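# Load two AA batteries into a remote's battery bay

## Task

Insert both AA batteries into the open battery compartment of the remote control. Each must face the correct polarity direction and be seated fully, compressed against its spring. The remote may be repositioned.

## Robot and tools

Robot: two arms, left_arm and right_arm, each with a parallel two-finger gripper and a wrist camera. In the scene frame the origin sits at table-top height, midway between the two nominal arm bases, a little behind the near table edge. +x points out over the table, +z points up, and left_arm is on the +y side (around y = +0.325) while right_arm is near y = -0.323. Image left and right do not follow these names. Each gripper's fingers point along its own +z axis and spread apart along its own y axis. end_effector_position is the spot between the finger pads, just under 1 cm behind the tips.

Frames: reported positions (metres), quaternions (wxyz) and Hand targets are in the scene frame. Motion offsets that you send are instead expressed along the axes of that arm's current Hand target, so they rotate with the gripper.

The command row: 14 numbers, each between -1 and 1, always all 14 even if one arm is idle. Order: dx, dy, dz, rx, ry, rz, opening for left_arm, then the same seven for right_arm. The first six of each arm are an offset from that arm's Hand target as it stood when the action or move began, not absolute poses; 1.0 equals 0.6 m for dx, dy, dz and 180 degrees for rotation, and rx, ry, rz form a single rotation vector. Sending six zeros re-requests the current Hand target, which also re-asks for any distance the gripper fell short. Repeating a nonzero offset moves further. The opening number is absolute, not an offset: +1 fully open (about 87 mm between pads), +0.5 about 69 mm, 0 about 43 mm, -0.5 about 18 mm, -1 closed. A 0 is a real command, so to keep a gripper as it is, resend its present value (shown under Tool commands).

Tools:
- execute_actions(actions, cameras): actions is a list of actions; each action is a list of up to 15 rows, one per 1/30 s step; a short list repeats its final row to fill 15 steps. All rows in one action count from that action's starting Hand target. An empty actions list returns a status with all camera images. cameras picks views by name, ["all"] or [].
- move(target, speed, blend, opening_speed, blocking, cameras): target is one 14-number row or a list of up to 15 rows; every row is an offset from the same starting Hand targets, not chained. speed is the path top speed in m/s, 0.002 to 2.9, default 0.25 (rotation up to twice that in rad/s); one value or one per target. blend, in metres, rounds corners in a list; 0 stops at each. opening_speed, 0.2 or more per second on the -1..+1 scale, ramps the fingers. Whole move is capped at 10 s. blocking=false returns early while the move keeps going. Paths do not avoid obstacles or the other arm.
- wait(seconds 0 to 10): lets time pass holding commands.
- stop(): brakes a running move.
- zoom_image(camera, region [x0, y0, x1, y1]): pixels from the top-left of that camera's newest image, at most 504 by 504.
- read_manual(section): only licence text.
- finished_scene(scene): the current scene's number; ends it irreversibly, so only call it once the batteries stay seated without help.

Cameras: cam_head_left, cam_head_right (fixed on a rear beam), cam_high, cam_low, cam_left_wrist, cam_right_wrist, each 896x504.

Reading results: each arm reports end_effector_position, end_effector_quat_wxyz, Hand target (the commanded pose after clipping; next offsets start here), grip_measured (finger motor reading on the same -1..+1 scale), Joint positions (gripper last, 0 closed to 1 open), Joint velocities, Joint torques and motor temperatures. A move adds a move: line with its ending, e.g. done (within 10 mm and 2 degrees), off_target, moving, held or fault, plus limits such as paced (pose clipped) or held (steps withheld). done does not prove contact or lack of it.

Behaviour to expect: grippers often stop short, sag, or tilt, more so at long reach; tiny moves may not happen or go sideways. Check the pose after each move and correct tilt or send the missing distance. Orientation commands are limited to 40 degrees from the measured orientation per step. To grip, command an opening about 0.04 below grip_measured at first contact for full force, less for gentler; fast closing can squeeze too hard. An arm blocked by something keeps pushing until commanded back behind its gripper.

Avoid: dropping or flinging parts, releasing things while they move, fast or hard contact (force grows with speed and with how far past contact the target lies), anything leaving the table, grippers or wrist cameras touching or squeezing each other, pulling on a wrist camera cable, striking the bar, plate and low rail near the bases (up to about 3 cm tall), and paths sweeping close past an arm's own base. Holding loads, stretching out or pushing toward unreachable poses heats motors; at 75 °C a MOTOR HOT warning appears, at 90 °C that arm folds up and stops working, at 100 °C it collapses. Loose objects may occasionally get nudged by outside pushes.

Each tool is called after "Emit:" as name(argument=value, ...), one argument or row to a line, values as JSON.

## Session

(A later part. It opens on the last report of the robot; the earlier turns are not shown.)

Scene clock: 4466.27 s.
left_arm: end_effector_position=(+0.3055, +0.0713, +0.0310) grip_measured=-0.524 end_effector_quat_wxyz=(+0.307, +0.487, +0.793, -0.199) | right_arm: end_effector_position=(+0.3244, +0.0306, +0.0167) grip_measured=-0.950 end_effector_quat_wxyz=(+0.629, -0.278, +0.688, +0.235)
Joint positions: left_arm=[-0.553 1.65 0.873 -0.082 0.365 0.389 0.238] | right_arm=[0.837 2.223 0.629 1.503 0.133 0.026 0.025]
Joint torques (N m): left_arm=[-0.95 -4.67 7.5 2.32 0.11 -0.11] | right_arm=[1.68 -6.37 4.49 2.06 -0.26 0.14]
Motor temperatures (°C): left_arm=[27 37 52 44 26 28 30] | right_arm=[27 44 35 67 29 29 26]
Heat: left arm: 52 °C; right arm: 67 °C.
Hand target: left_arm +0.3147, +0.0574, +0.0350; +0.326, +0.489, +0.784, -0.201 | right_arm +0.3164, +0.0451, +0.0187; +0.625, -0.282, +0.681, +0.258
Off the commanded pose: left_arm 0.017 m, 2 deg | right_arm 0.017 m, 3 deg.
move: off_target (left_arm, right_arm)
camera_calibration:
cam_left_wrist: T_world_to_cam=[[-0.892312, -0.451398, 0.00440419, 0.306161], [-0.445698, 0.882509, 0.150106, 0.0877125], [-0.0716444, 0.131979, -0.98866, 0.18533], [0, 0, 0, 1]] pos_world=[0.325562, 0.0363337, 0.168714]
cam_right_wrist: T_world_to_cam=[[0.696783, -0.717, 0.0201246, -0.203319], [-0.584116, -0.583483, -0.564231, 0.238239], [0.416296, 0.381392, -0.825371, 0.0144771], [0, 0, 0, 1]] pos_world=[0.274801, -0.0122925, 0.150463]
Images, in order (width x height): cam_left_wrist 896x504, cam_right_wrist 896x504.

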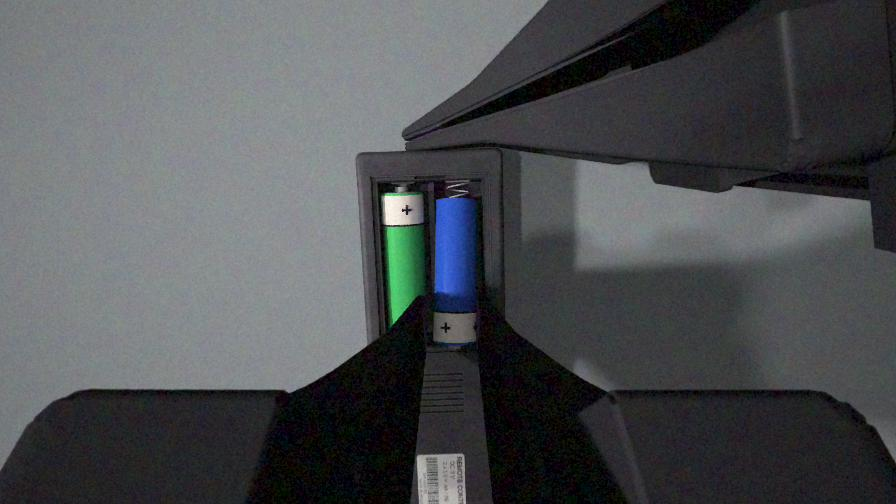

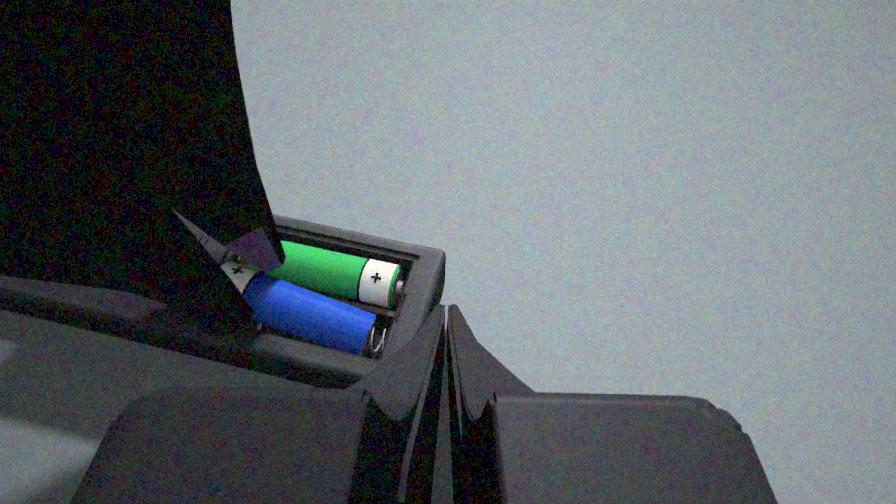

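Emit:
move(
  target=[-0.0336,-0.0035,-0.0725,0,0,0,-0.52,0,0,0,0,0,0,-0.95],
  speed=0.06,
  cameras=["cam_left_wrist","cam_right_wrist"],
)

Emit:
zoom_image(
  camera="cam_right_wrist",
  region=[150, 200, 480, 390],
)

Scene clock: 4481.63 s.
left_arm: end_effector_position=(+0.2959, +0.0733, +0.0545) grip_measured=-0.520 end_effector_quat_wxyz=(+0.298, +0.491, +0.794, -0.200) | right_arm: end_effector_position=(+0.3179, +0.0375, +0.0165) grip_measured=-0.950 end_effector_quat_wxyz=(+0.626, -0.283, +0.685, +0.241)
Joint positions: left_arm=[-0.562 1.579 0.913 -0.21 0.365 0.389 0.24] | right_arm=[0.857 2.225 0.632 1.503 0.134 0.028 0.025]
Joint torques (N m): left_arm=[1.03 -9.76 8.39 1.52 0.29 0.03] | right_arm=[0.55 -6.46 4.22 2.06 -0.29 0.13]
Motor temperatures (°C): left_arm=[27 37 53 43 26 28 30] | right_arm=[27 44 35 67 29 29 26]
Heat: left arm: 53 °C; right arm: 67 °C.
Hand target: left_arm +0.3054, +0.0712, +0.0800; +0.326, +0.489, +0.784, -0.201 | right_arm +0.3164, +0.0451, +0.0187; +0.625, -0.282, +0.681, +0.258
Off the commanded pose: left_arm 0.027 m, 3 deg | right_arm 0.008 m, 2 deg.
move: off_target (left_arm)
camera_calibration:
cam_left_wrist: T_world_to_cam=[[-0.89623, -0.443376, 0.0137368, 0.298427], [-0.435267, 0.884966, 0.165465, 0.0740762], [-0.0855197, 0.142315, -0.98612, 0.210894], [0, 0, 0, 1]] pos_world=[0.317738, 0.0367471, 0.191611]
cam_right_wrist: T_world_to_cam=[[0.710422, -0.703539, 0.0182648, -0.198526], [-0.573233, -0.593508, -0.564935, 0.235288], [0.408294, 0.390873, -0.824933, 0.0166235], [0, 0, 0, 1]] pos_world=[0.269125, -0.00652378, 0.150262]
Images, in order (width x height): cam_left_wrist 896x504, cam_right_wrist 896x504.

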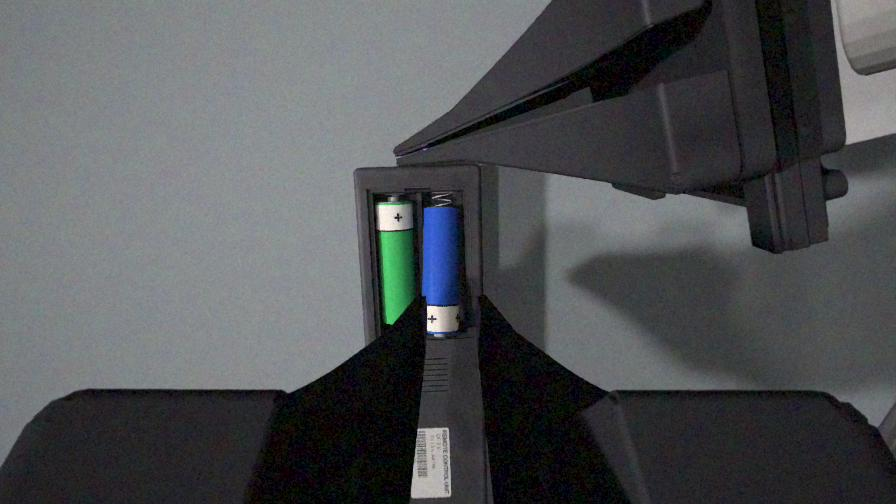

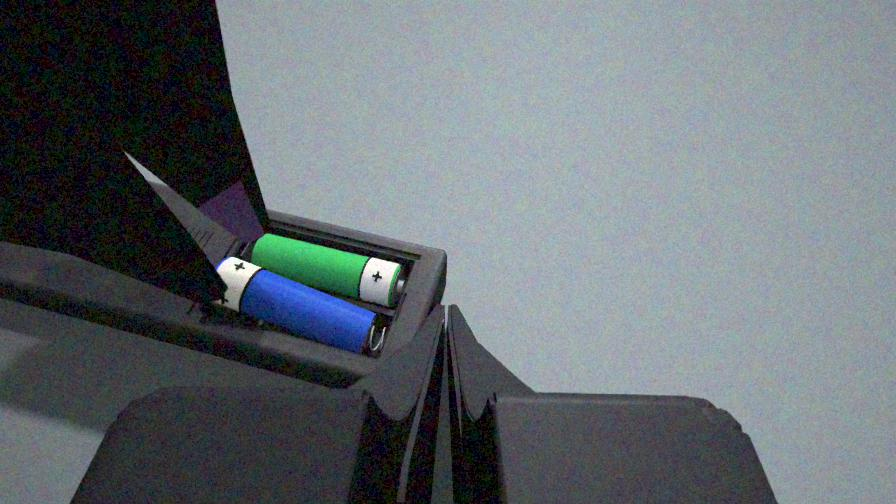

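Scaled by 1.527 from the camera's 896x504 image, which has a finer 1280x720 frame.

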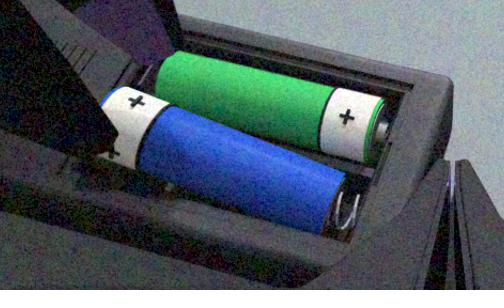

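Emit:
zoom_image(
  camera="cam_left_wrist",
  region=[340, 160, 520, 360],
)

Scaled by 2.520 from the camera's 896x504 image, which has a finer 1280x720 frame.

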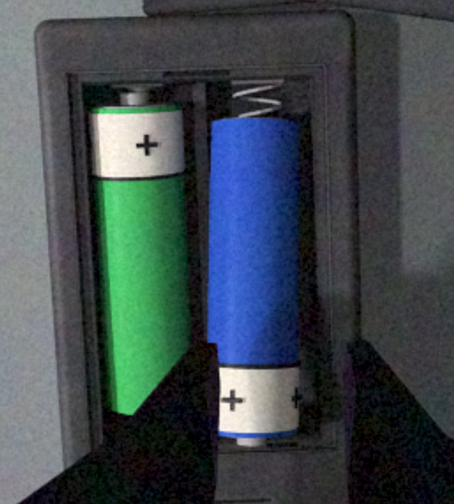

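Emit:
move(
  target=[0.0427,-0.0045,0.0163,0,0,0,-0.74,0,0,0,0,0,0,-0.95],
  speed=0.05,
  opening_speed=0.4,
  cameras=["cam_left_wrist","cam_right_wrist"],
)

Emit:
zoom_image(
  camera="cam_right_wrist",
  region=[150, 200, 480, 390],
)

Scene clock: 4525.90 s.
left_arm: end_effector_position=(+0.2921, +0.0806, +0.0421) grip_measured=-0.740 end_effector_quat_wxyz=(+0.300, +0.487, +0.796, -0.198) | right_arm: end_effector_position=(+0.3179, +0.0375, +0.0165) grip_measured=-0.950 end_effector_quat_wxyz=(+0.626, -0.283, +0.685, +0.241)
Joint positions: left_arm=[-0.551 1.574 0.851 -0.152 0.365 0.389 0.13] | right_arm=[0.857 2.225 0.632 1.503 0.134 0.028 0.025]
Joint torques (N m): left_arm=[1.17 -8.91 4.9 2.07 0.34 0.11] | right_arm=[0.58 -6.43 4.21 2.06 -0.28 0.13]
Motor temperatures (°C): left_arm=[27 46 57 40 26 27 30] | right_arm=[26 43 35 67 29 29 26]
Heat: left arm: 57 °C; right arm: 67 °C.
Hand target: left_arm +0.2981, +0.0801, +0.0550; +0.326, +0.489, +0.784, -0.201 | right_arm +0.3164, +0.0451, +0.0187; +0.625, -0.282, +0.681, +0.258
Off the commanded pose: left_arm 0.014 m, 3 deg | right_arm 0.008 m, 2 deg.
move: off_target (left_arm)
camera_calibration:
cam_left_wrist: T_world_to_cam=[[-0.891695, -0.452457, 0.0127538, 0.297939], [-0.444465, 0.880577, 0.164422, 0.0710125], [-0.0856248, 0.140946, -0.986308, 0.19739], [0, 0, 0, 1]] pos_world=[0.314135, 0.0444516, 0.179211]
cam_right_wrist: T_world_to_cam=[[0.710422, -0.703539, 0.0182648, -0.198526], [-0.573233, -0.593508, -0.564935, 0.235288], [0.408294, 0.390873, -0.824933, 0.0166235], [0, 0, 0, 1]] pos_world=[0.269125, -0.00652378, 0.150262]
Images, in order (width x height): cam_left_wrist 896x504, cam_right_wrist 896x504.

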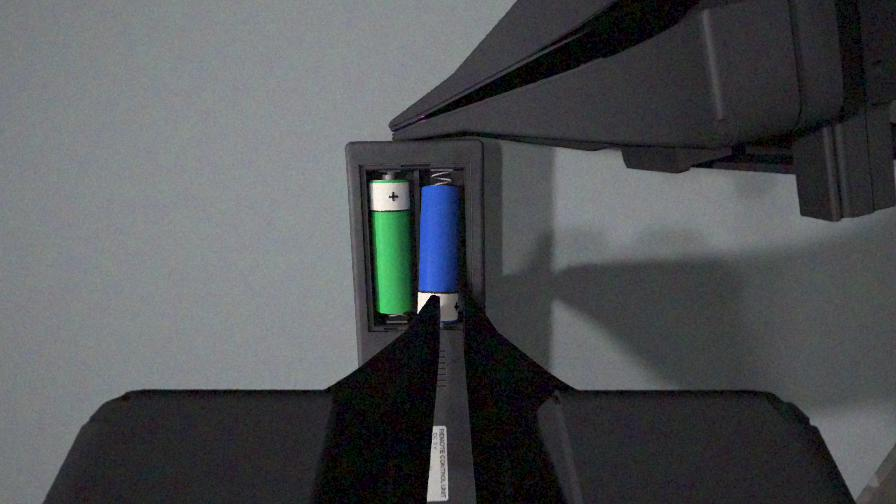

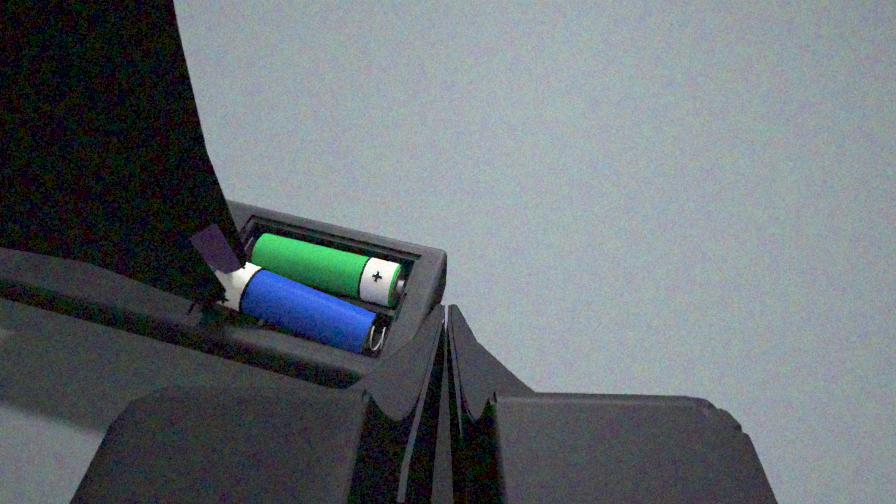

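Scaled by 1.527 from the camera's 896x504 image, which has a finer 1280x720 frame.

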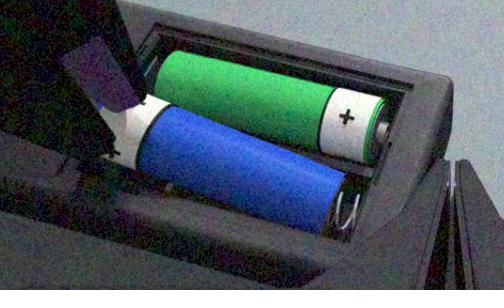

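Emit:
move(
  target=[-0.006,0.0117,-0.006,0,0,0,-0.74,0,0,0,0,0,0,-0.95],
  speed=0.05,
  cameras=["cam_left_wrist"],
)

Emit:
zoom_image(
  camera="cam_left_wrist",
  region=[340, 160, 520, 360],
)

Scene clock: 4534.80 s.
left_arm: end_effector_position=(+0.2976, +0.0867, +0.0422) grip_measured=-0.740 end_effector_quat_wxyz=(+0.303, +0.484, +0.798, -0.193) | right_arm: end_effector_position=(+0.3179, +0.0375, +0.0165) grip_measured=-0.950 end_effector_quat_wxyz=(+0.626, -0.283, +0.685, +0.241)
Joint positions: left_arm=[-0.53 1.574 0.851 -0.152 0.367 0.403 0.13] | right_arm=[0.857 2.225 0.632 1.503 0.134 0.028 0.025]
Joint torques (N m): left_arm=[1.07 -8.68 7.19 1.73 0.48 0.15] | right_arm=[0.59 -6.49 4.22 2.06 -0.27 0.13]
Motor temperatures (°C): left_arm=[27 45 56 41 26 27 30] | right_arm=[26 43 35 67 29 29 26]
Heat: left arm: 56 °C; right arm: 67 °C.
Hand target: left_arm +0.3044, +0.0832, +0.0601; +0.326, +0.489, +0.784, -0.201 | right_arm +0.3164, +0.0451, +0.0187; +0.625, -0.282, +0.681, +0.258
Off the commanded pose: left_arm 0.019 m, 3 deg | right_arm 0.008 m, 2 deg.
move: off_target (left_arm)
camera_calibration:
cam_left_wrist: T_world_to_cam=[[-0.887153, -0.461459, 0.00393177, 0.305488], [-0.45469, 0.875532, 0.163402, 0.0716095], [-0.0788457, 0.143175, -0.986552, 0.194941], [0, 0, 0, 1]] pos_world=[0.318945, 0.0503629, 0.179417]
Images, in order (width x height): cam_left_wrist 896x504.

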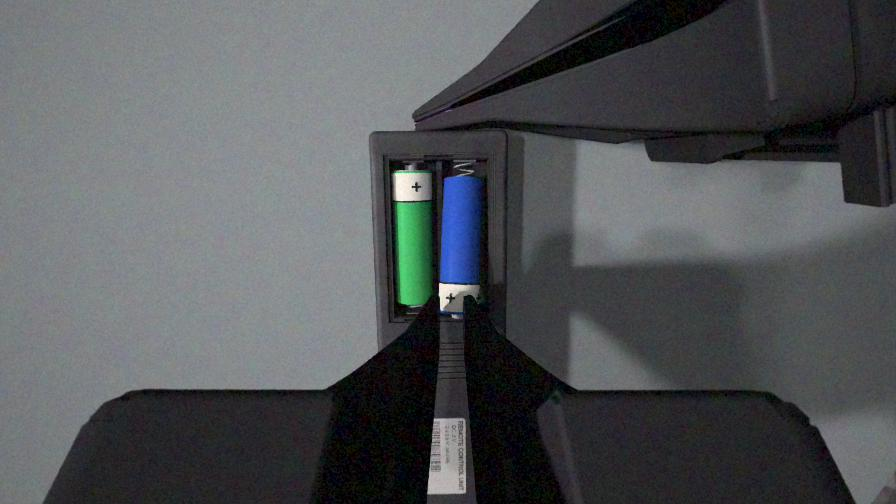

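Scaled by 2.520 from the camera's 896x504 image, which has a finer 1280x720 frame.

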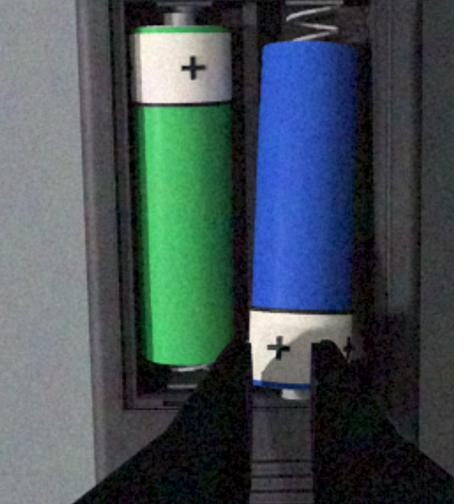

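Emit:
move(
  target=[0,-0.0195,0,0,0,0,-0.74,0,0,0,0,0,0,-0.95],
  speed=0.05,
  cameras=["cam_left_wrist"],
)

Emit:
zoom_image(
  camera="cam_left_wrist",
  region=[340, 160, 520, 360],
)

Scene clock: 4544.43 s.
left_arm: end_effector_position=(+0.2933, +0.0807, +0.0449) grip_measured=-0.740 end_effector_quat_wxyz=(+0.305, +0.492, +0.791, -0.197) | right_arm: end_effector_position=(+0.3179, +0.0375, +0.0165) grip_measured=-0.950 end_effector_quat_wxyz=(+0.626, -0.283, +0.685, +0.241)
Joint positions: left_arm=[-0.549 1.567 0.851 -0.152 0.367 0.403 0.13] | right_arm=[0.857 2.225 0.632 1.503 0.134 0.028 0.025]
Joint torques (N m): left_arm=[-0.23 -9.78 5.14 1.87 0.25 -0.1] | right_arm=[0.55 -6.46 4.25 2.07 -0.28 0.12]
Motor temperatures (°C): left_arm=[27 44 55 41 26 28 30] | right_arm=[26 43 35 67 29 29 26]
Heat: left arm: 55 °C; right arm: 67 °C.
Hand target: left_arm +0.2940, +0.0780, +0.0601; +0.326, +0.489, +0.784, -0.201 | right_arm +0.3164, +0.0451, +0.0187; +0.625, -0.282, +0.681, +0.258
Off the commanded pose: left_arm 0.015 m, 3 deg | right_arm 0.008 m, 2 deg.
move: off_target (left_arm)
camera_calibration:
cam_left_wrist: T_world_to_cam=[[-0.896325, -0.443397, 0.000441604, 0.30028], [-0.43786, 0.88529, 0.156655, 0.0690698], [-0.069851, 0.14022, -0.987653, 0.195788], [0, 0, 0, 1]] pos_world=[0.313068, 0.0445432, 0.182418]
Images, in order (width x height): cam_left_wrist 896x504.

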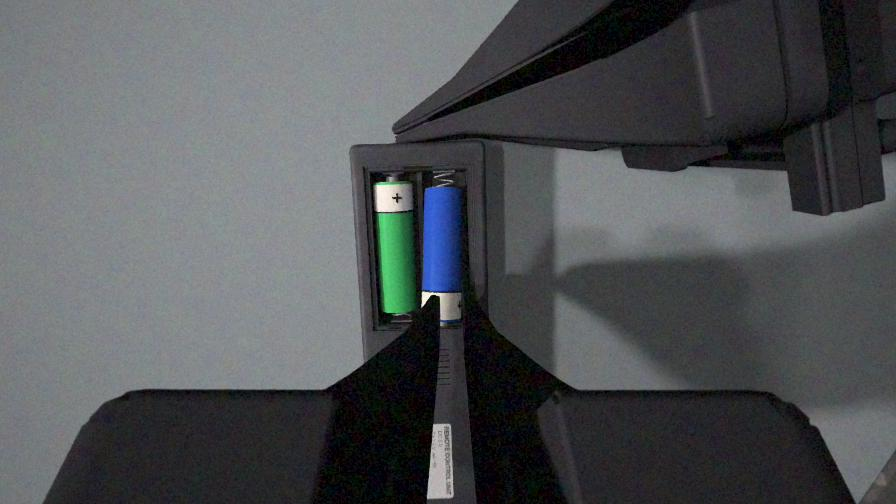

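Scaled by 2.520 from the camera's 896x504 image, which has a finer 1280x720 frame.

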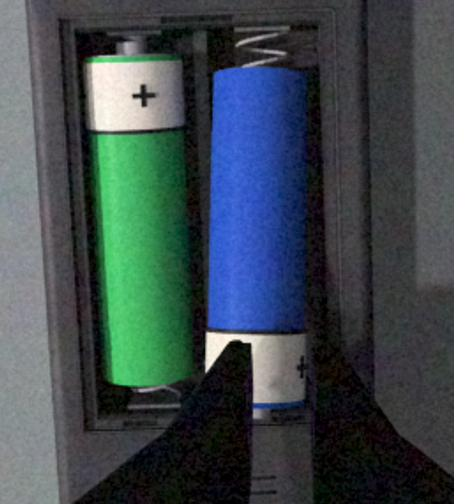

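Emit:
move(
  target=[0,0.0143,0,0,0,0,-0.74,0,0,0,0,0,0,-0.95],
  speed=0.05,
  cameras=["cam_left_wrist"],
)

Emit:
zoom_image(
  camera="cam_left_wrist",
  region=[340, 160, 520, 360],
)

Scene clock: 4564.77 s.
left_arm: end_effector_position=(+0.2959, +0.0838, +0.0449) grip_measured=-0.740 end_effector_quat_wxyz=(+0.306, +0.488, +0.794, -0.195) | right_arm: end_effector_position=(+0.3179, +0.0375, +0.0165) grip_measured=-0.950 end_effector_quat_wxyz=(+0.626, -0.283, +0.685, +0.241)
Joint positions: left_arm=[-0.539 1.567 0.851 -0.152 0.367 0.403 0.13] | right_arm=[0.857 2.225 0.632 1.503 0.134 0.028 0.025]
Joint torques (N m): left_arm=[1.02 -8.4 6.67 1.78 0.43 0.06] | right_arm=[0.54 -6.42 4.22 2.06 -0.28 0.14]
Motor temperatures (°C): left_arm=[27 47 53 42 26 27 29] | right_arm=[26 43 35 67 29 29 26]
Heat: left arm: 53 °C; right arm: 67 °C.
Hand target: left_arm +0.3017, +0.0818, +0.0601; +0.326, +0.489, +0.784, -0.201 | right_arm +0.3164, +0.0451, +0.0187; +0.625, -0.282, +0.681, +0.258
Off the commanded pose: left_arm 0.016 m, 3 deg | right_arm 0.008 m, 2 deg.
move: off_target (left_arm)
camera_calibration:
cam_left_wrist: T_world_to_cam=[[-0.89149, -0.453041, 0.0000404363, 0.303303], [-0.447433, 0.880469, 0.156776, 0.070731], [-0.0710614, 0.139746, -0.987634, 0.195943], [0, 0, 0, 1]] pos_world=[0.315963, 0.0477498, 0.182418]
Images, in order (width x height): cam_left_wrist 896x504.

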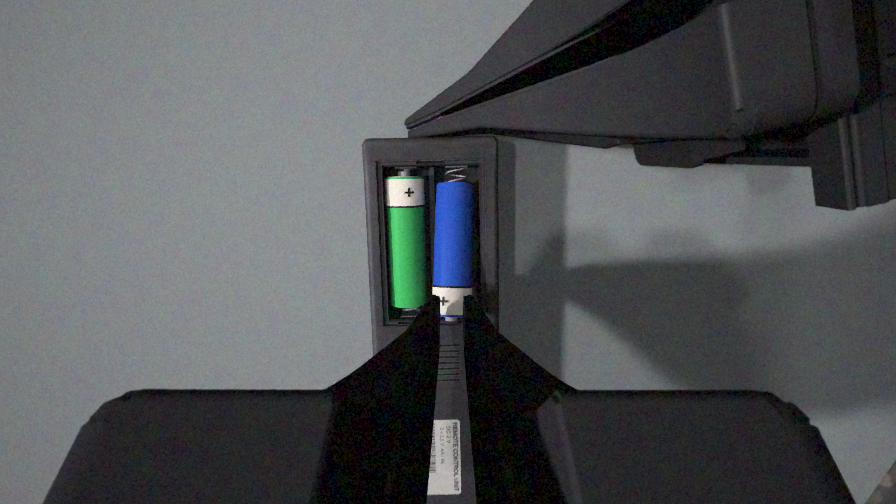

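Scaled by 2.520 from the camera's 896x504 image, which has a finer 1280x720 frame.

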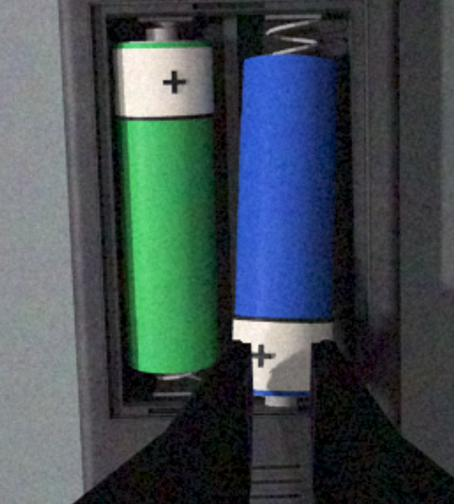

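Emit:
move(
  target=[0.0283,0,0.0424,0,0,0,-0.74,0,0,0,0,0,0,-0.95],
  speed=0.04,
  cameras=["cam_left_wrist","cam_right_wrist"],
)

Emit:
zoom_image(
  camera="cam_right_wrist",
  region=[150, 200, 480, 390],
)

Emit:
zoom_image(
  camera="cam_left_wrist",
  region=[340, 160, 520, 360],
)

Scene clock: 4583.77 s.
left_arm: end_effector_position=(+0.3037, +0.0759, +0.0378) grip_measured=-0.740 end_effector_quat_wxyz=(+0.328, +0.489, +0.783, -0.202) | right_arm: end_effector_position=(+0.3178, +0.0375, +0.0165) grip_measured=-0.950 end_effector_quat_wxyz=(+0.626, -0.283, +0.685, +0.241)
Joint positions: left_arm=[-0.539 1.6 0.824 -0.042 0.381 0.403 0.13] | right_arm=[0.857 2.225 0.632 1.503 0.134 0.028 0.025]
Joint torques (N m): left_arm=[0.02 -4.7 4.72 2.12 0.21 -0.02] | right_arm=[0.61 -6.45 4.21 2.06 -0.27 0.13]
Motor temperatures (°C): left_arm=[27 47 53 41 26 27 29] | right_arm=[26 43 35 67 29 29 26]
Heat: left arm: 53 °C; right arm: 67 °C.
Hand target: left_arm +0.3044, +0.0765, +0.0301; +0.326, +0.489, +0.784, -0.201 | right_arm +0.3164, +0.0450, +0.0187; +0.625, -0.282, +0.681, +0.258
Off the commanded pose: left_arm 0.008 m, 0 deg | right_arm 0.008 m, 2 deg.
move: done
camera_calibration:
cam_left_wrist: T_world_to_cam=[[-0.895545, -0.444708, -0.01528, 0.307925], [-0.443583, 0.889515, 0.109532, 0.0821991], [-0.0351179, 0.104869, -0.993866, 0.182539], [0, 0, 0, 1]] pos_world=[0.318634, 0.0446769, 0.177121]
cam_right_wrist: T_world_to_cam=[[0.710377, -0.703595, 0.0178715, -0.198456], [-0.57343, -0.593307, -0.564947, 0.235343], [0.408097, 0.391077, -0.824934, 0.0166783], [0, 0, 0, 1]] pos_world=[0.269125, -0.00652379, 0.150262]
Images, in order (width x height): cam_left_wrist 896x504, cam_right_wrist 896x504.

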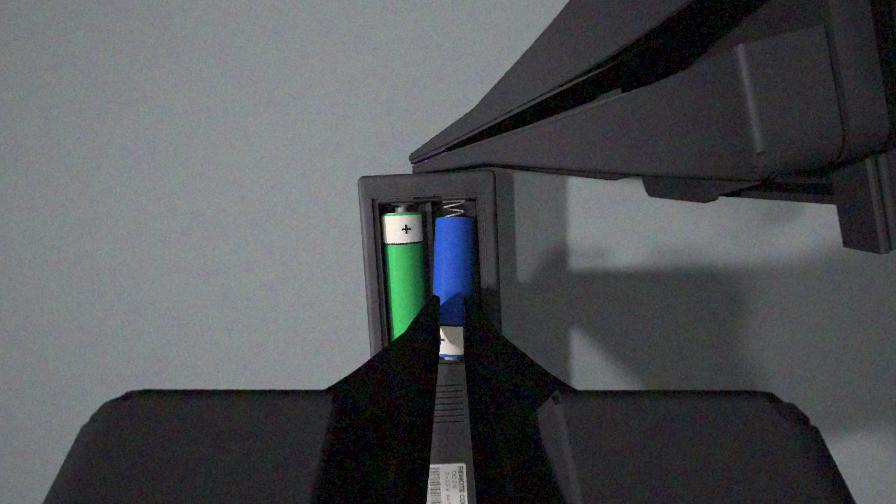

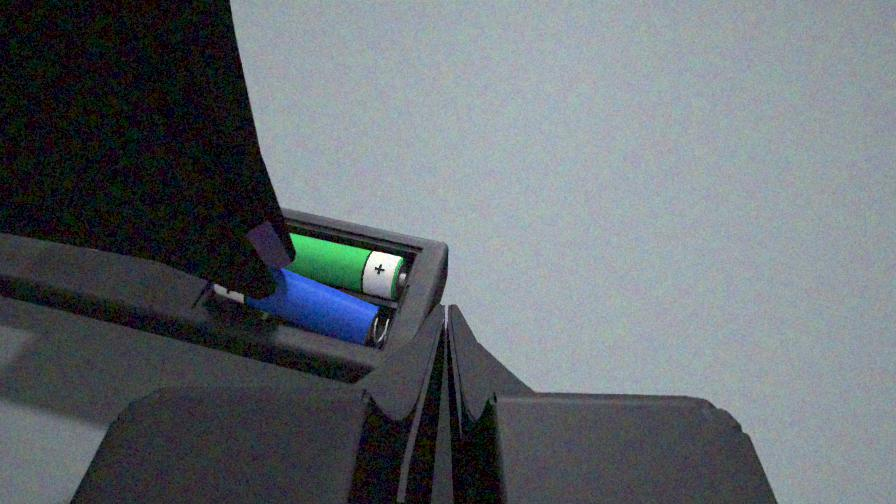

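Scaled by 1.527 from the camera's 896x504 image, which has a finer 1280x720 frame.

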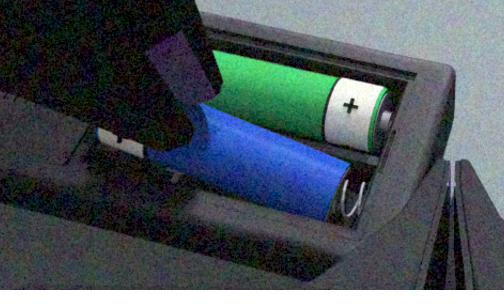

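Scaled by 2.520 from the camera's 896x504 image, which has a finer 1280x720 frame.

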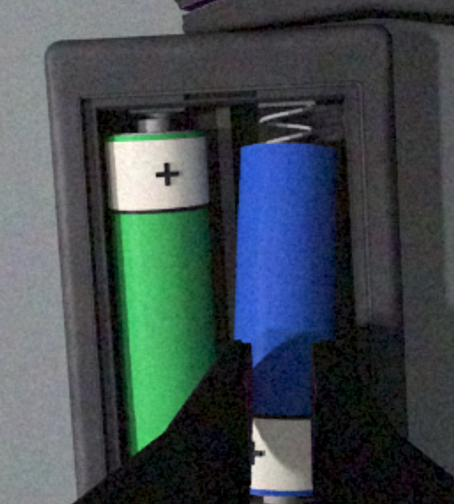

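Emit:
move(
  target=[-0.0118,0,-0.0589,0,0,0,-0.74,0,0,0,0,0,0,-0.95],
  speed=0.06,
  cameras=["cam_left_wrist"],
)

Emit:
zoom_image(
  camera="cam_left_wrist",
  region=[340, 160, 520, 360],
)

Scene clock: 4593.27 s.
left_arm: end_effector_position=(+0.2964, +0.0918, +0.0480) grip_measured=-0.740 end_effector_quat_wxyz=(+0.315, +0.485, +0.792, -0.197) | right_arm: end_effector_position=(+0.3178, +0.0375, +0.0165) grip_measured=-0.950 end_effector_quat_wxyz=(+0.626, -0.283, +0.685, +0.242)
Joint positions: left_arm=[-0.513 1.536 0.824 -0.142 0.385 0.417 0.13] | right_arm=[0.857 2.225 0.632 1.503 0.134 0.029 0.025]
Joint torques (N m): left_arm=[1.06 -9.21 5.53 1.55 0.42 0.11] | right_arm=[0.58 -6.41 4.21 2.06 -0.28 0.12]
Motor temperatures (°C): left_arm=[27 44 52 42 26 27 29] | right_arm=[26 43 35 67 29 29 26]
Heat: left arm: 52 °C; right arm: 67 °C.
Hand target: left_arm +0.2955, +0.0944, +0.0601; +0.326, +0.489, +0.784, -0.201 | right_arm +0.3164, +0.0450, +0.0187; +0.625, -0.282, +0.681, +0.258
Off the commanded pose: left_arm 0.012 m, 2 deg | right_arm 0.008 m, 2 deg.
move: off_target (left_arm)
camera_calibration:
cam_left_wrist: T_world_to_cam=[[-0.889437, -0.457027, -0.00532489, 0.307355], [-0.453282, 0.880535, 0.138542, 0.0660576], [-0.0586286, 0.125638, -0.990342, 0.195623], [0, 0, 0, 1]] pos_world=[0.314785, 0.0577261, 0.186219]
Images, in order (width x height): cam_left_wrist 896x504.

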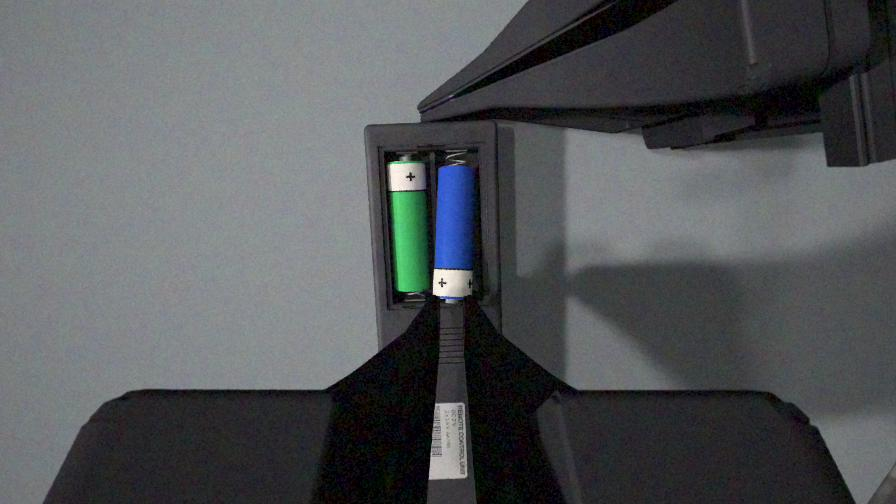

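Scaled by 2.520 from the camera's 896x504 image, which has a finer 1280x720 frame.

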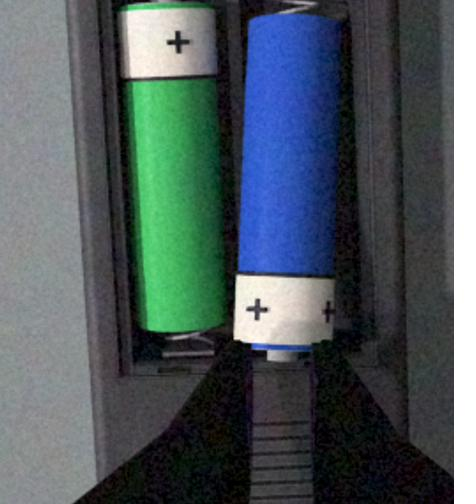

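Emit:
move(
  target=[0.0354,0,0.0354,0,0,0,-0.74,0,0,0,0,0,0,-0.95],
  speed=0.04,
  cameras=["cam_left_wrist","cam_right_wrist"],
)

Emit:
zoom_image(
  camera="cam_right_wrist",
  region=[150, 200, 480, 390],
)

Emit:
zoom_image(
  camera="cam_left_wrist",
  region=[340, 160, 520, 360],
)

Scene clock: 4605.90 s.
left_arm: end_effector_position=(+0.2924, +0.0943, +0.0348) grip_measured=-0.740 end_effector_quat_wxyz=(+0.321, +0.485, +0.789, -0.198) | right_arm: end_effector_position=(+0.3178, +0.0376, +0.0165) grip_measured=-0.950 end_effector_quat_wxyz=(+0.626, -0.283, +0.685, +0.242)
Joint positions: left_arm=[-0.511 1.542 0.761 -0.06 0.388 0.418 0.13] | right_arm=[0.857 2.225 0.632 1.503 0.134 0.03 0.025]
Joint torques (N m): left_arm=[0.99 -4.29 4.77 2.19 0.38 0.12] | right_arm=[0.55 -6.41 4.21 2.06 -0.27 0.11]
Motor temperatures (°C): left_arm=[27 44 52 41 26 28 29] | right_arm=[26 43 35 67 29 29 26]
Heat: left arm: 52 °C; right arm: 67 °C.
Hand target: left_arm +0.2956, +0.0945, +0.0301; +0.326, +0.489, +0.784, -0.201 | right_arm +0.3164, +0.0450, +0.0187; +0.625, -0.282, +0.681, +0.258
Off the commanded pose: left_arm 0.006 m, 1 deg | right_arm 0.008 m, 2 deg.
move: done
camera_calibration:
cam_left_wrist: T_world_to_cam=[[-0.889818, -0.456205, -0.0100767, 0.305122], [-0.453696, 0.882128, 0.126529, 0.0641608], [-0.0488345, 0.11716, -0.991912, 0.18002], [0, 0, 0, 1]] pos_world=[0.309404, 0.0615093, 0.17352]
cam_right_wrist: T_world_to_cam=[[0.71032, -0.703679, 0.0167705, -0.198417], [-0.573922, -0.592804, -0.564975, 0.235482], [0.407502, 0.391688, -0.824938, 0.0168413], [0, 0, 0, 1]] pos_world=[0.269225, -0.006624, 0.150262]
Images, in order (width x height): cam_left_wrist 896x504, cam_right_wrist 896x504.

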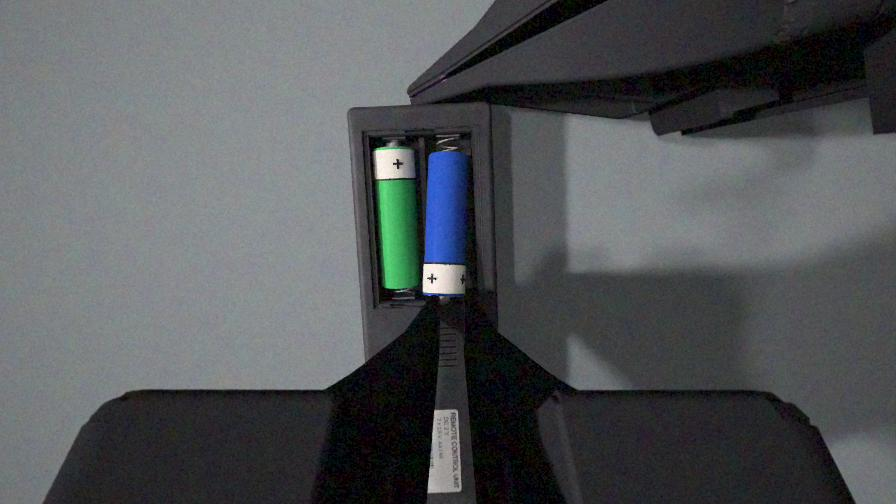

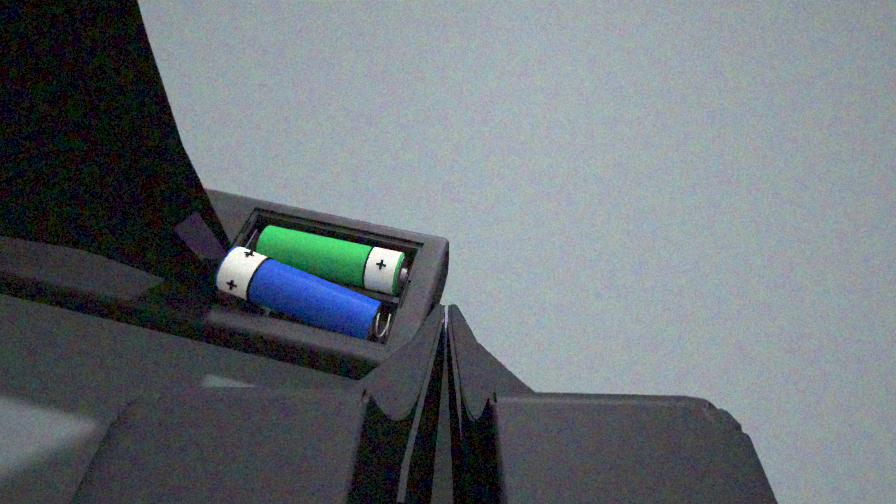

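Scaled by 1.527 from the camera's 896x504 image, which has a finer 1280x720 frame.

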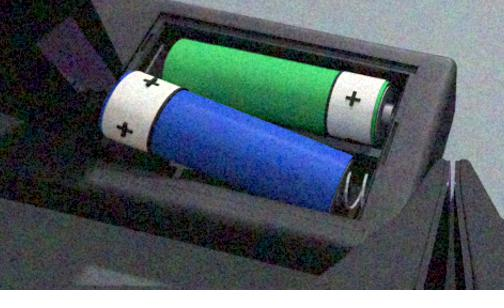

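Scaled by 2.520 from the camera's 896x504 image, which has a finer 1280x720 frame.

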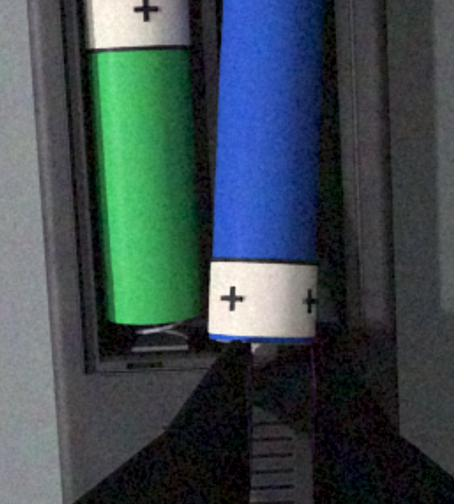

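Emit:
move(
  target=[-0.0283,0,0.0189,0,0,0,-0.74,0,0,0,0,0,0,-0.95],
  speed=0.03,
  cameras=["cam_left_wrist"],
)

Emit:
zoom_image(
  camera="cam_left_wrist",
  region=[340, 160, 520, 360],
)

Scene clock: 4625.67 s.
left_arm: end_effector_position=(+0.3004, +0.0877, +0.0347) grip_measured=-0.740 end_effector_quat_wxyz=(+0.323, +0.486, +0.787, -0.200) | right_arm: end_effector_position=(+0.3235, +0.0322, +0.0169) grip_measured=-0.950 end_effector_quat_wxyz=(+0.630, -0.274, +0.688, +0.233)
Joint positions: left_arm=[-0.514 1.579 0.795 -0.051 0.391 0.416 0.13] | right_arm=[0.846 2.225 0.632 1.503 0.15 0.03 0.025]
Joint torques (N m): left_arm=[-1.43 -3.47 7.64 2.02 0.11 -0.14] | right_arm=[0.84 -6.53 4.15 2.06 -0.46 0.11]
Motor temperatures (°C): left_arm=[27 40 51 42 26 28 29] | right_arm=[26 43 35 67 29 29 26]
Heat: left arm: 51 °C; right arm: 67 °C.
Hand target: left_arm +0.3044, +0.0765, +0.0340; +0.326, +0.489, +0.784, -0.201 | right_arm +0.3164, +0.0451, +0.0187; +0.625, -0.282, +0.681, +0.259
Off the commanded pose: left_arm 0.012 m, 1 deg | right_arm 0.015 m, 3 deg.
move: off_target (left_arm, right_arm)
camera_calibration:
cam_left_wrist: T_world_to_cam=[[-0.891369, -0.453153, -0.0106256, 0.309391], [-0.451018, 0.884344, 0.120495, 0.0728767], [-0.0452061, 0.112198, -0.992657, 0.180539], [0, 0, 0, 1]] pos_world=[0.316812, 0.0554974, 0.173719]
Images, in order (width x height): cam_left_wrist 896x504.

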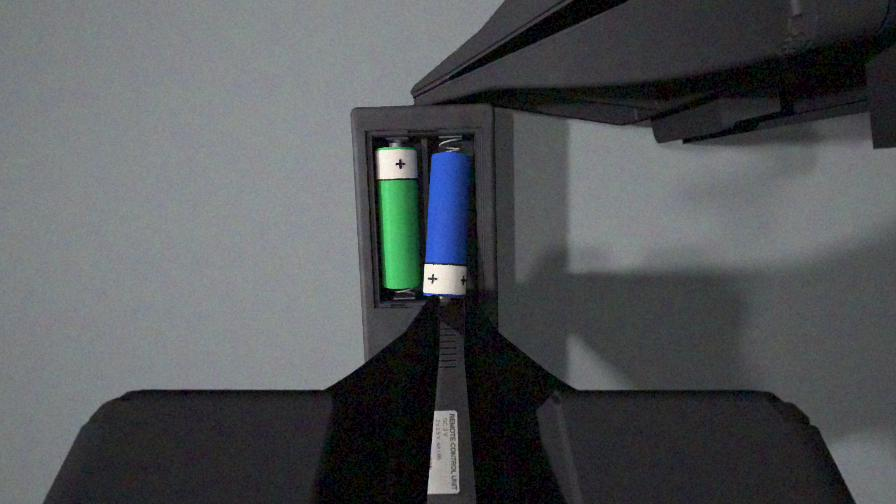

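Scaled by 2.520 from the camera's 896x504 image, which has a finer 1280x720 frame.

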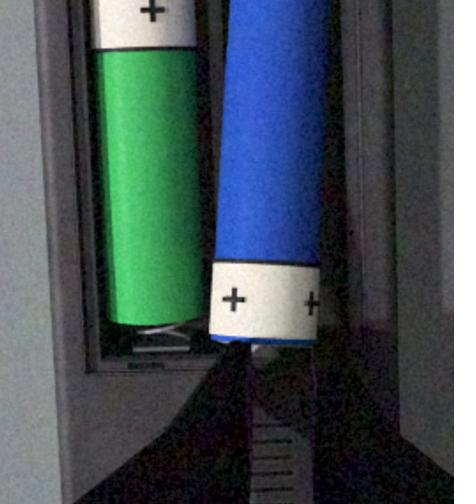

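Emit:
move(
  target=[-0.0177,0,0.0177,0,0,0,-0.74,-0.0011,0.0395,0.0132,0,0,0,-0.95],
  speed=0.03,
  cameras=["cam_left_wrist","cam_right_wrist"],
)

Emit:
zoom_image(
  camera="cam_right_wrist",
  region=[150, 200, 480, 390],
)

Emit:
zoom_image(
  camera="cam_left_wrist",
  region=[340, 160, 520, 360],
)

Scene clock: 4642.33 s.
left_arm: end_effector_position=(+0.3050, +0.0708, +0.0322) grip_measured=-0.740 end_effector_quat_wxyz=(+0.319, +0.492, +0.785, -0.200) | right_arm: end_effector_position=(+0.3093, +0.0549, +0.0170) grip_measured=-0.950 end_effector_quat_wxyz=(+0.632, -0.276, +0.685, +0.236)
Joint positions: left_arm=[-0.553 1.636 0.848 -0.048 0.371 0.399 0.13] | right_arm=[0.922 2.237 0.67 1.483 0.22 0.033 0.025]
Joint torques (N m): left_arm=[-0.32 -4.89 7.38 2.02 0.13 -0.16] | right_arm=[0.66 -7.06 5.07 1.85 -0.44 0.13]
Motor temperatures (°C): left_arm=[28 38 51 41 26 28 29] | right_arm=[26 43 35 67 29 29 26]
Heat: left arm: 51 °C; right arm: 67 °C.
Hand target: left_arm +0.3110, +0.0630, +0.0340; +0.326, +0.489, +0.784, -0.201 | right_arm +0.3053, +0.0674, +0.0186; +0.625, -0.282, +0.681, +0.258
Off the commanded pose: left_arm 0.010 m, 1 deg | right_arm 0.013 m, 3 deg.
move: off_target (right_arm)
camera_calibration:
cam_left_wrist: T_world_to_cam=[[-0.897254, -0.441403, -0.00996406, 0.306733], [-0.438946, 0.889373, 0.127835, 0.0859236], [-0.0475648, 0.119074, -0.991745, 0.180336], [0, 0, 0, 1]] pos_world=[0.321511, 0.0375013, 0.17092]
cam_right_wrist: T_world_to_cam=[[0.696547, -0.717223, 0.0203264, -0.175281], [-0.580422, -0.579892, -0.571695, 0.242547], [0.42182, 0.386415, -0.820215, 0.00965501], [0, 0, 0, 1]] pos_world=[0.258798, 0.011205, 0.150145]
Images, in order (width x height): cam_left_wrist 896x504, cam_right_wrist 896x504.

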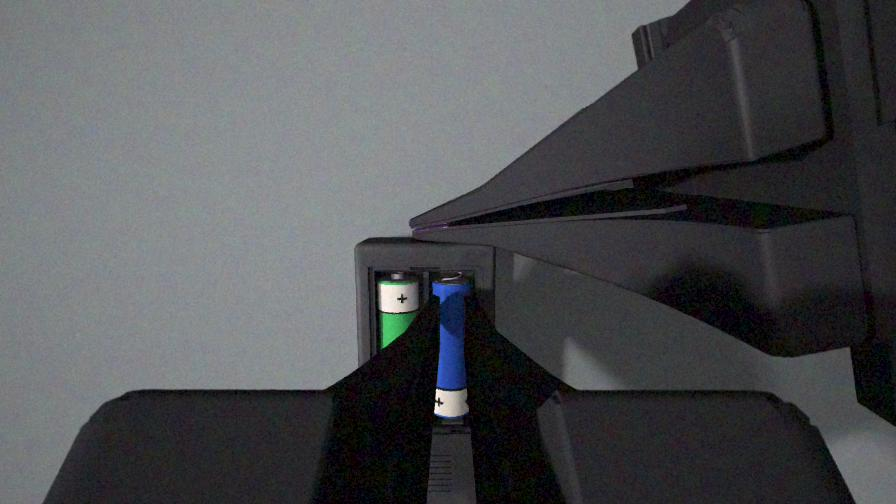

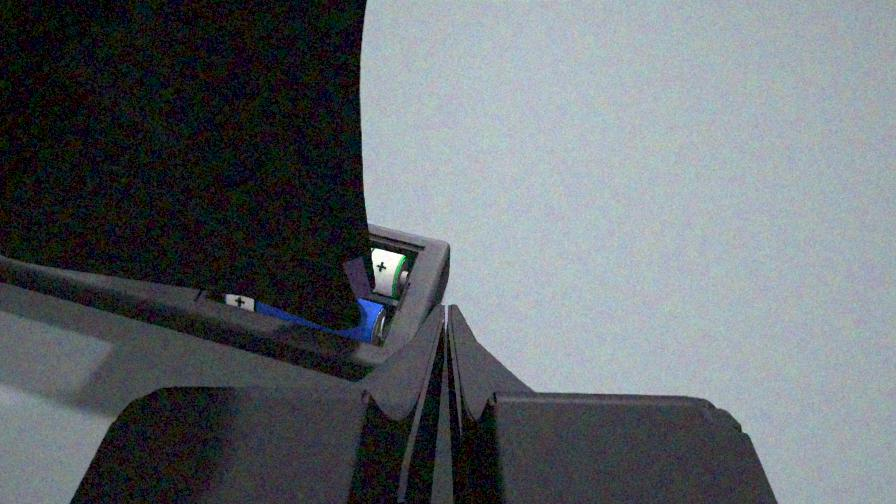

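Scaled by 1.527 from the camera's 896x504 image, which has a finer 1280x720 frame.

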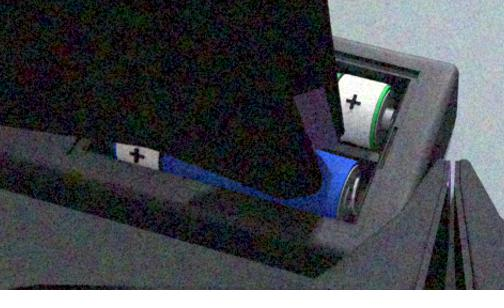

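Scaled by 2.520 from the camera's 896x504 image, which has a finer 1280x720 frame.

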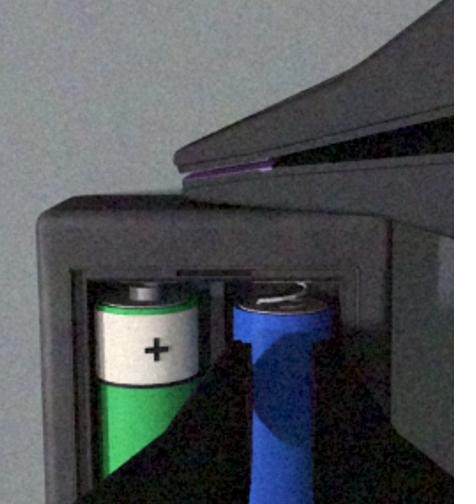

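Emit:
move(
  target=[-0.0825,0,-0.0825,0,0,0,-0.74,0,0,0,0,0,0,-0.95],
  speed=0.06,
  cameras=["cam_left_wrist","cam_right_wrist"],
)

Emit:
zoom_image(
  camera="cam_right_wrist",
  region=[150, 200, 480, 390],
)

Emit:
zoom_image(
  camera="cam_left_wrist",
  region=[340, 160, 520, 360],
)

Scene clock: 4650.07 s.
left_arm: end_effector_position=(+0.3048, +0.0670, +0.0771) grip_measured=-0.740 end_effector_quat_wxyz=(+0.299, +0.494, +0.791, -0.201) | right_arm: end_effector_position=(+0.3072, +0.0573, +0.0173) grip_measured=-0.950 end_effector_quat_wxyz=(+0.631, -0.279, +0.683, +0.239)
Joint positions: left_arm=[-0.56 1.582 1.012 -0.306 0.371 0.398 0.13] | right_arm=[0.927 2.237 0.672 1.483 0.215 0.033 0.025]
Joint torques (N m): left_arm=[-0.27 -10.25 8.73 1.53 0.12 -0.13] | right_arm=[0.55 -7.06 5.08 1.86 -0.4 0.12]
Motor temperatures (°C): left_arm=[27 38 52 41 26 28 29] | right_arm=[26 42 35 66 29 29 26]
Heat: left arm: 52 °C; right arm: 66 °C.
Hand target: left_arm +0.3108, +0.0629, +0.1040; +0.326, +0.489, +0.784, -0.201 | right_arm +0.3053, +0.0674, +0.0186; +0.625, -0.282, +0.681, +0.258
Off the commanded pose: left_arm 0.028 m, 3 deg | right_arm 0.010 m, 2 deg.
move: off_target (left_arm)
camera_calibration:
cam_left_wrist: T_world_to_cam=[[-0.900236, -0.435256, 0.0112915, 0.304214], [-0.427871, 0.889168, 0.162194, 0.0775076], [-0.0806359, 0.141181, -0.986694, 0.233424], [0, 0, 0, 1]] pos_world=[0.32585, 0.0305386, 0.214311]
cam_right_wrist: T_world_to_cam=[[0.703391, -0.710555, 0.0187684, -0.174441], [-0.575052, -0.584377, -0.572555, 0.241522], [0.4178, 0.391937, -0.819652, 0.0107177], [0, 0, 0, 1]] pos_world=[0.25711, 0.0129889, 0.150343]
Images, in order (width x height): cam_left_wrist 896x504, cam_right_wrist 896x504.

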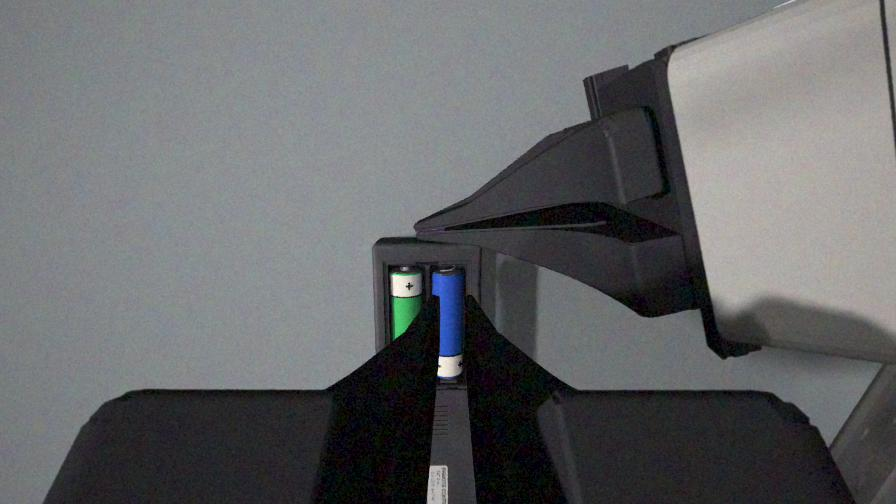

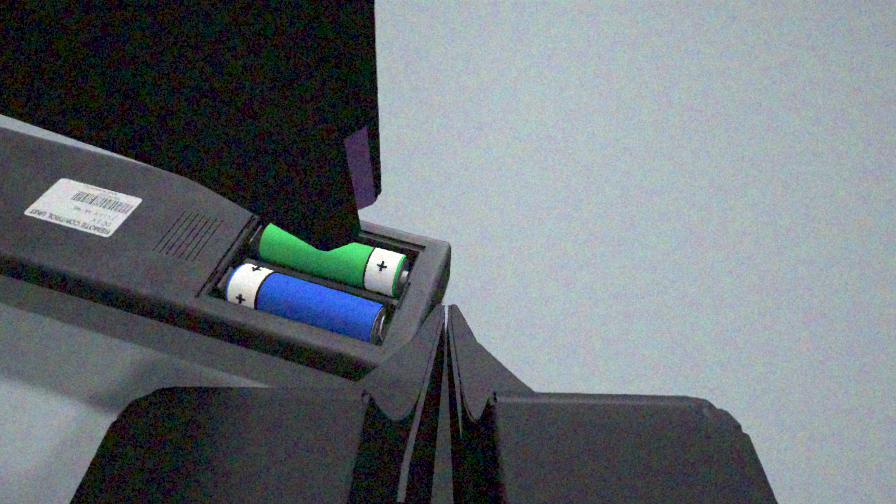

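Scaled by 1.527 from the camera's 896x504 image, which has a finer 1280x720 frame.

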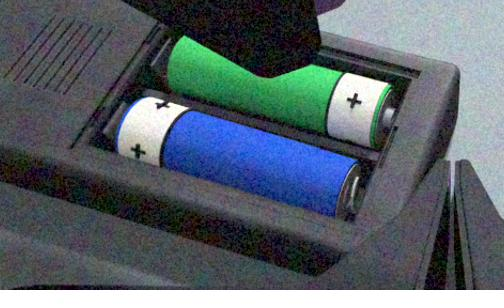

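Scaled by 2.520 from the camera's 896x504 image, which has a finer 1280x720 frame.

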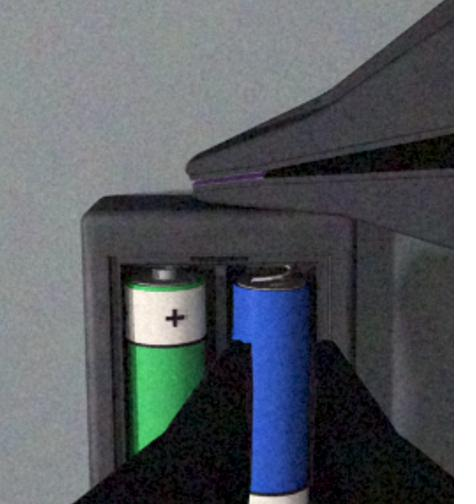

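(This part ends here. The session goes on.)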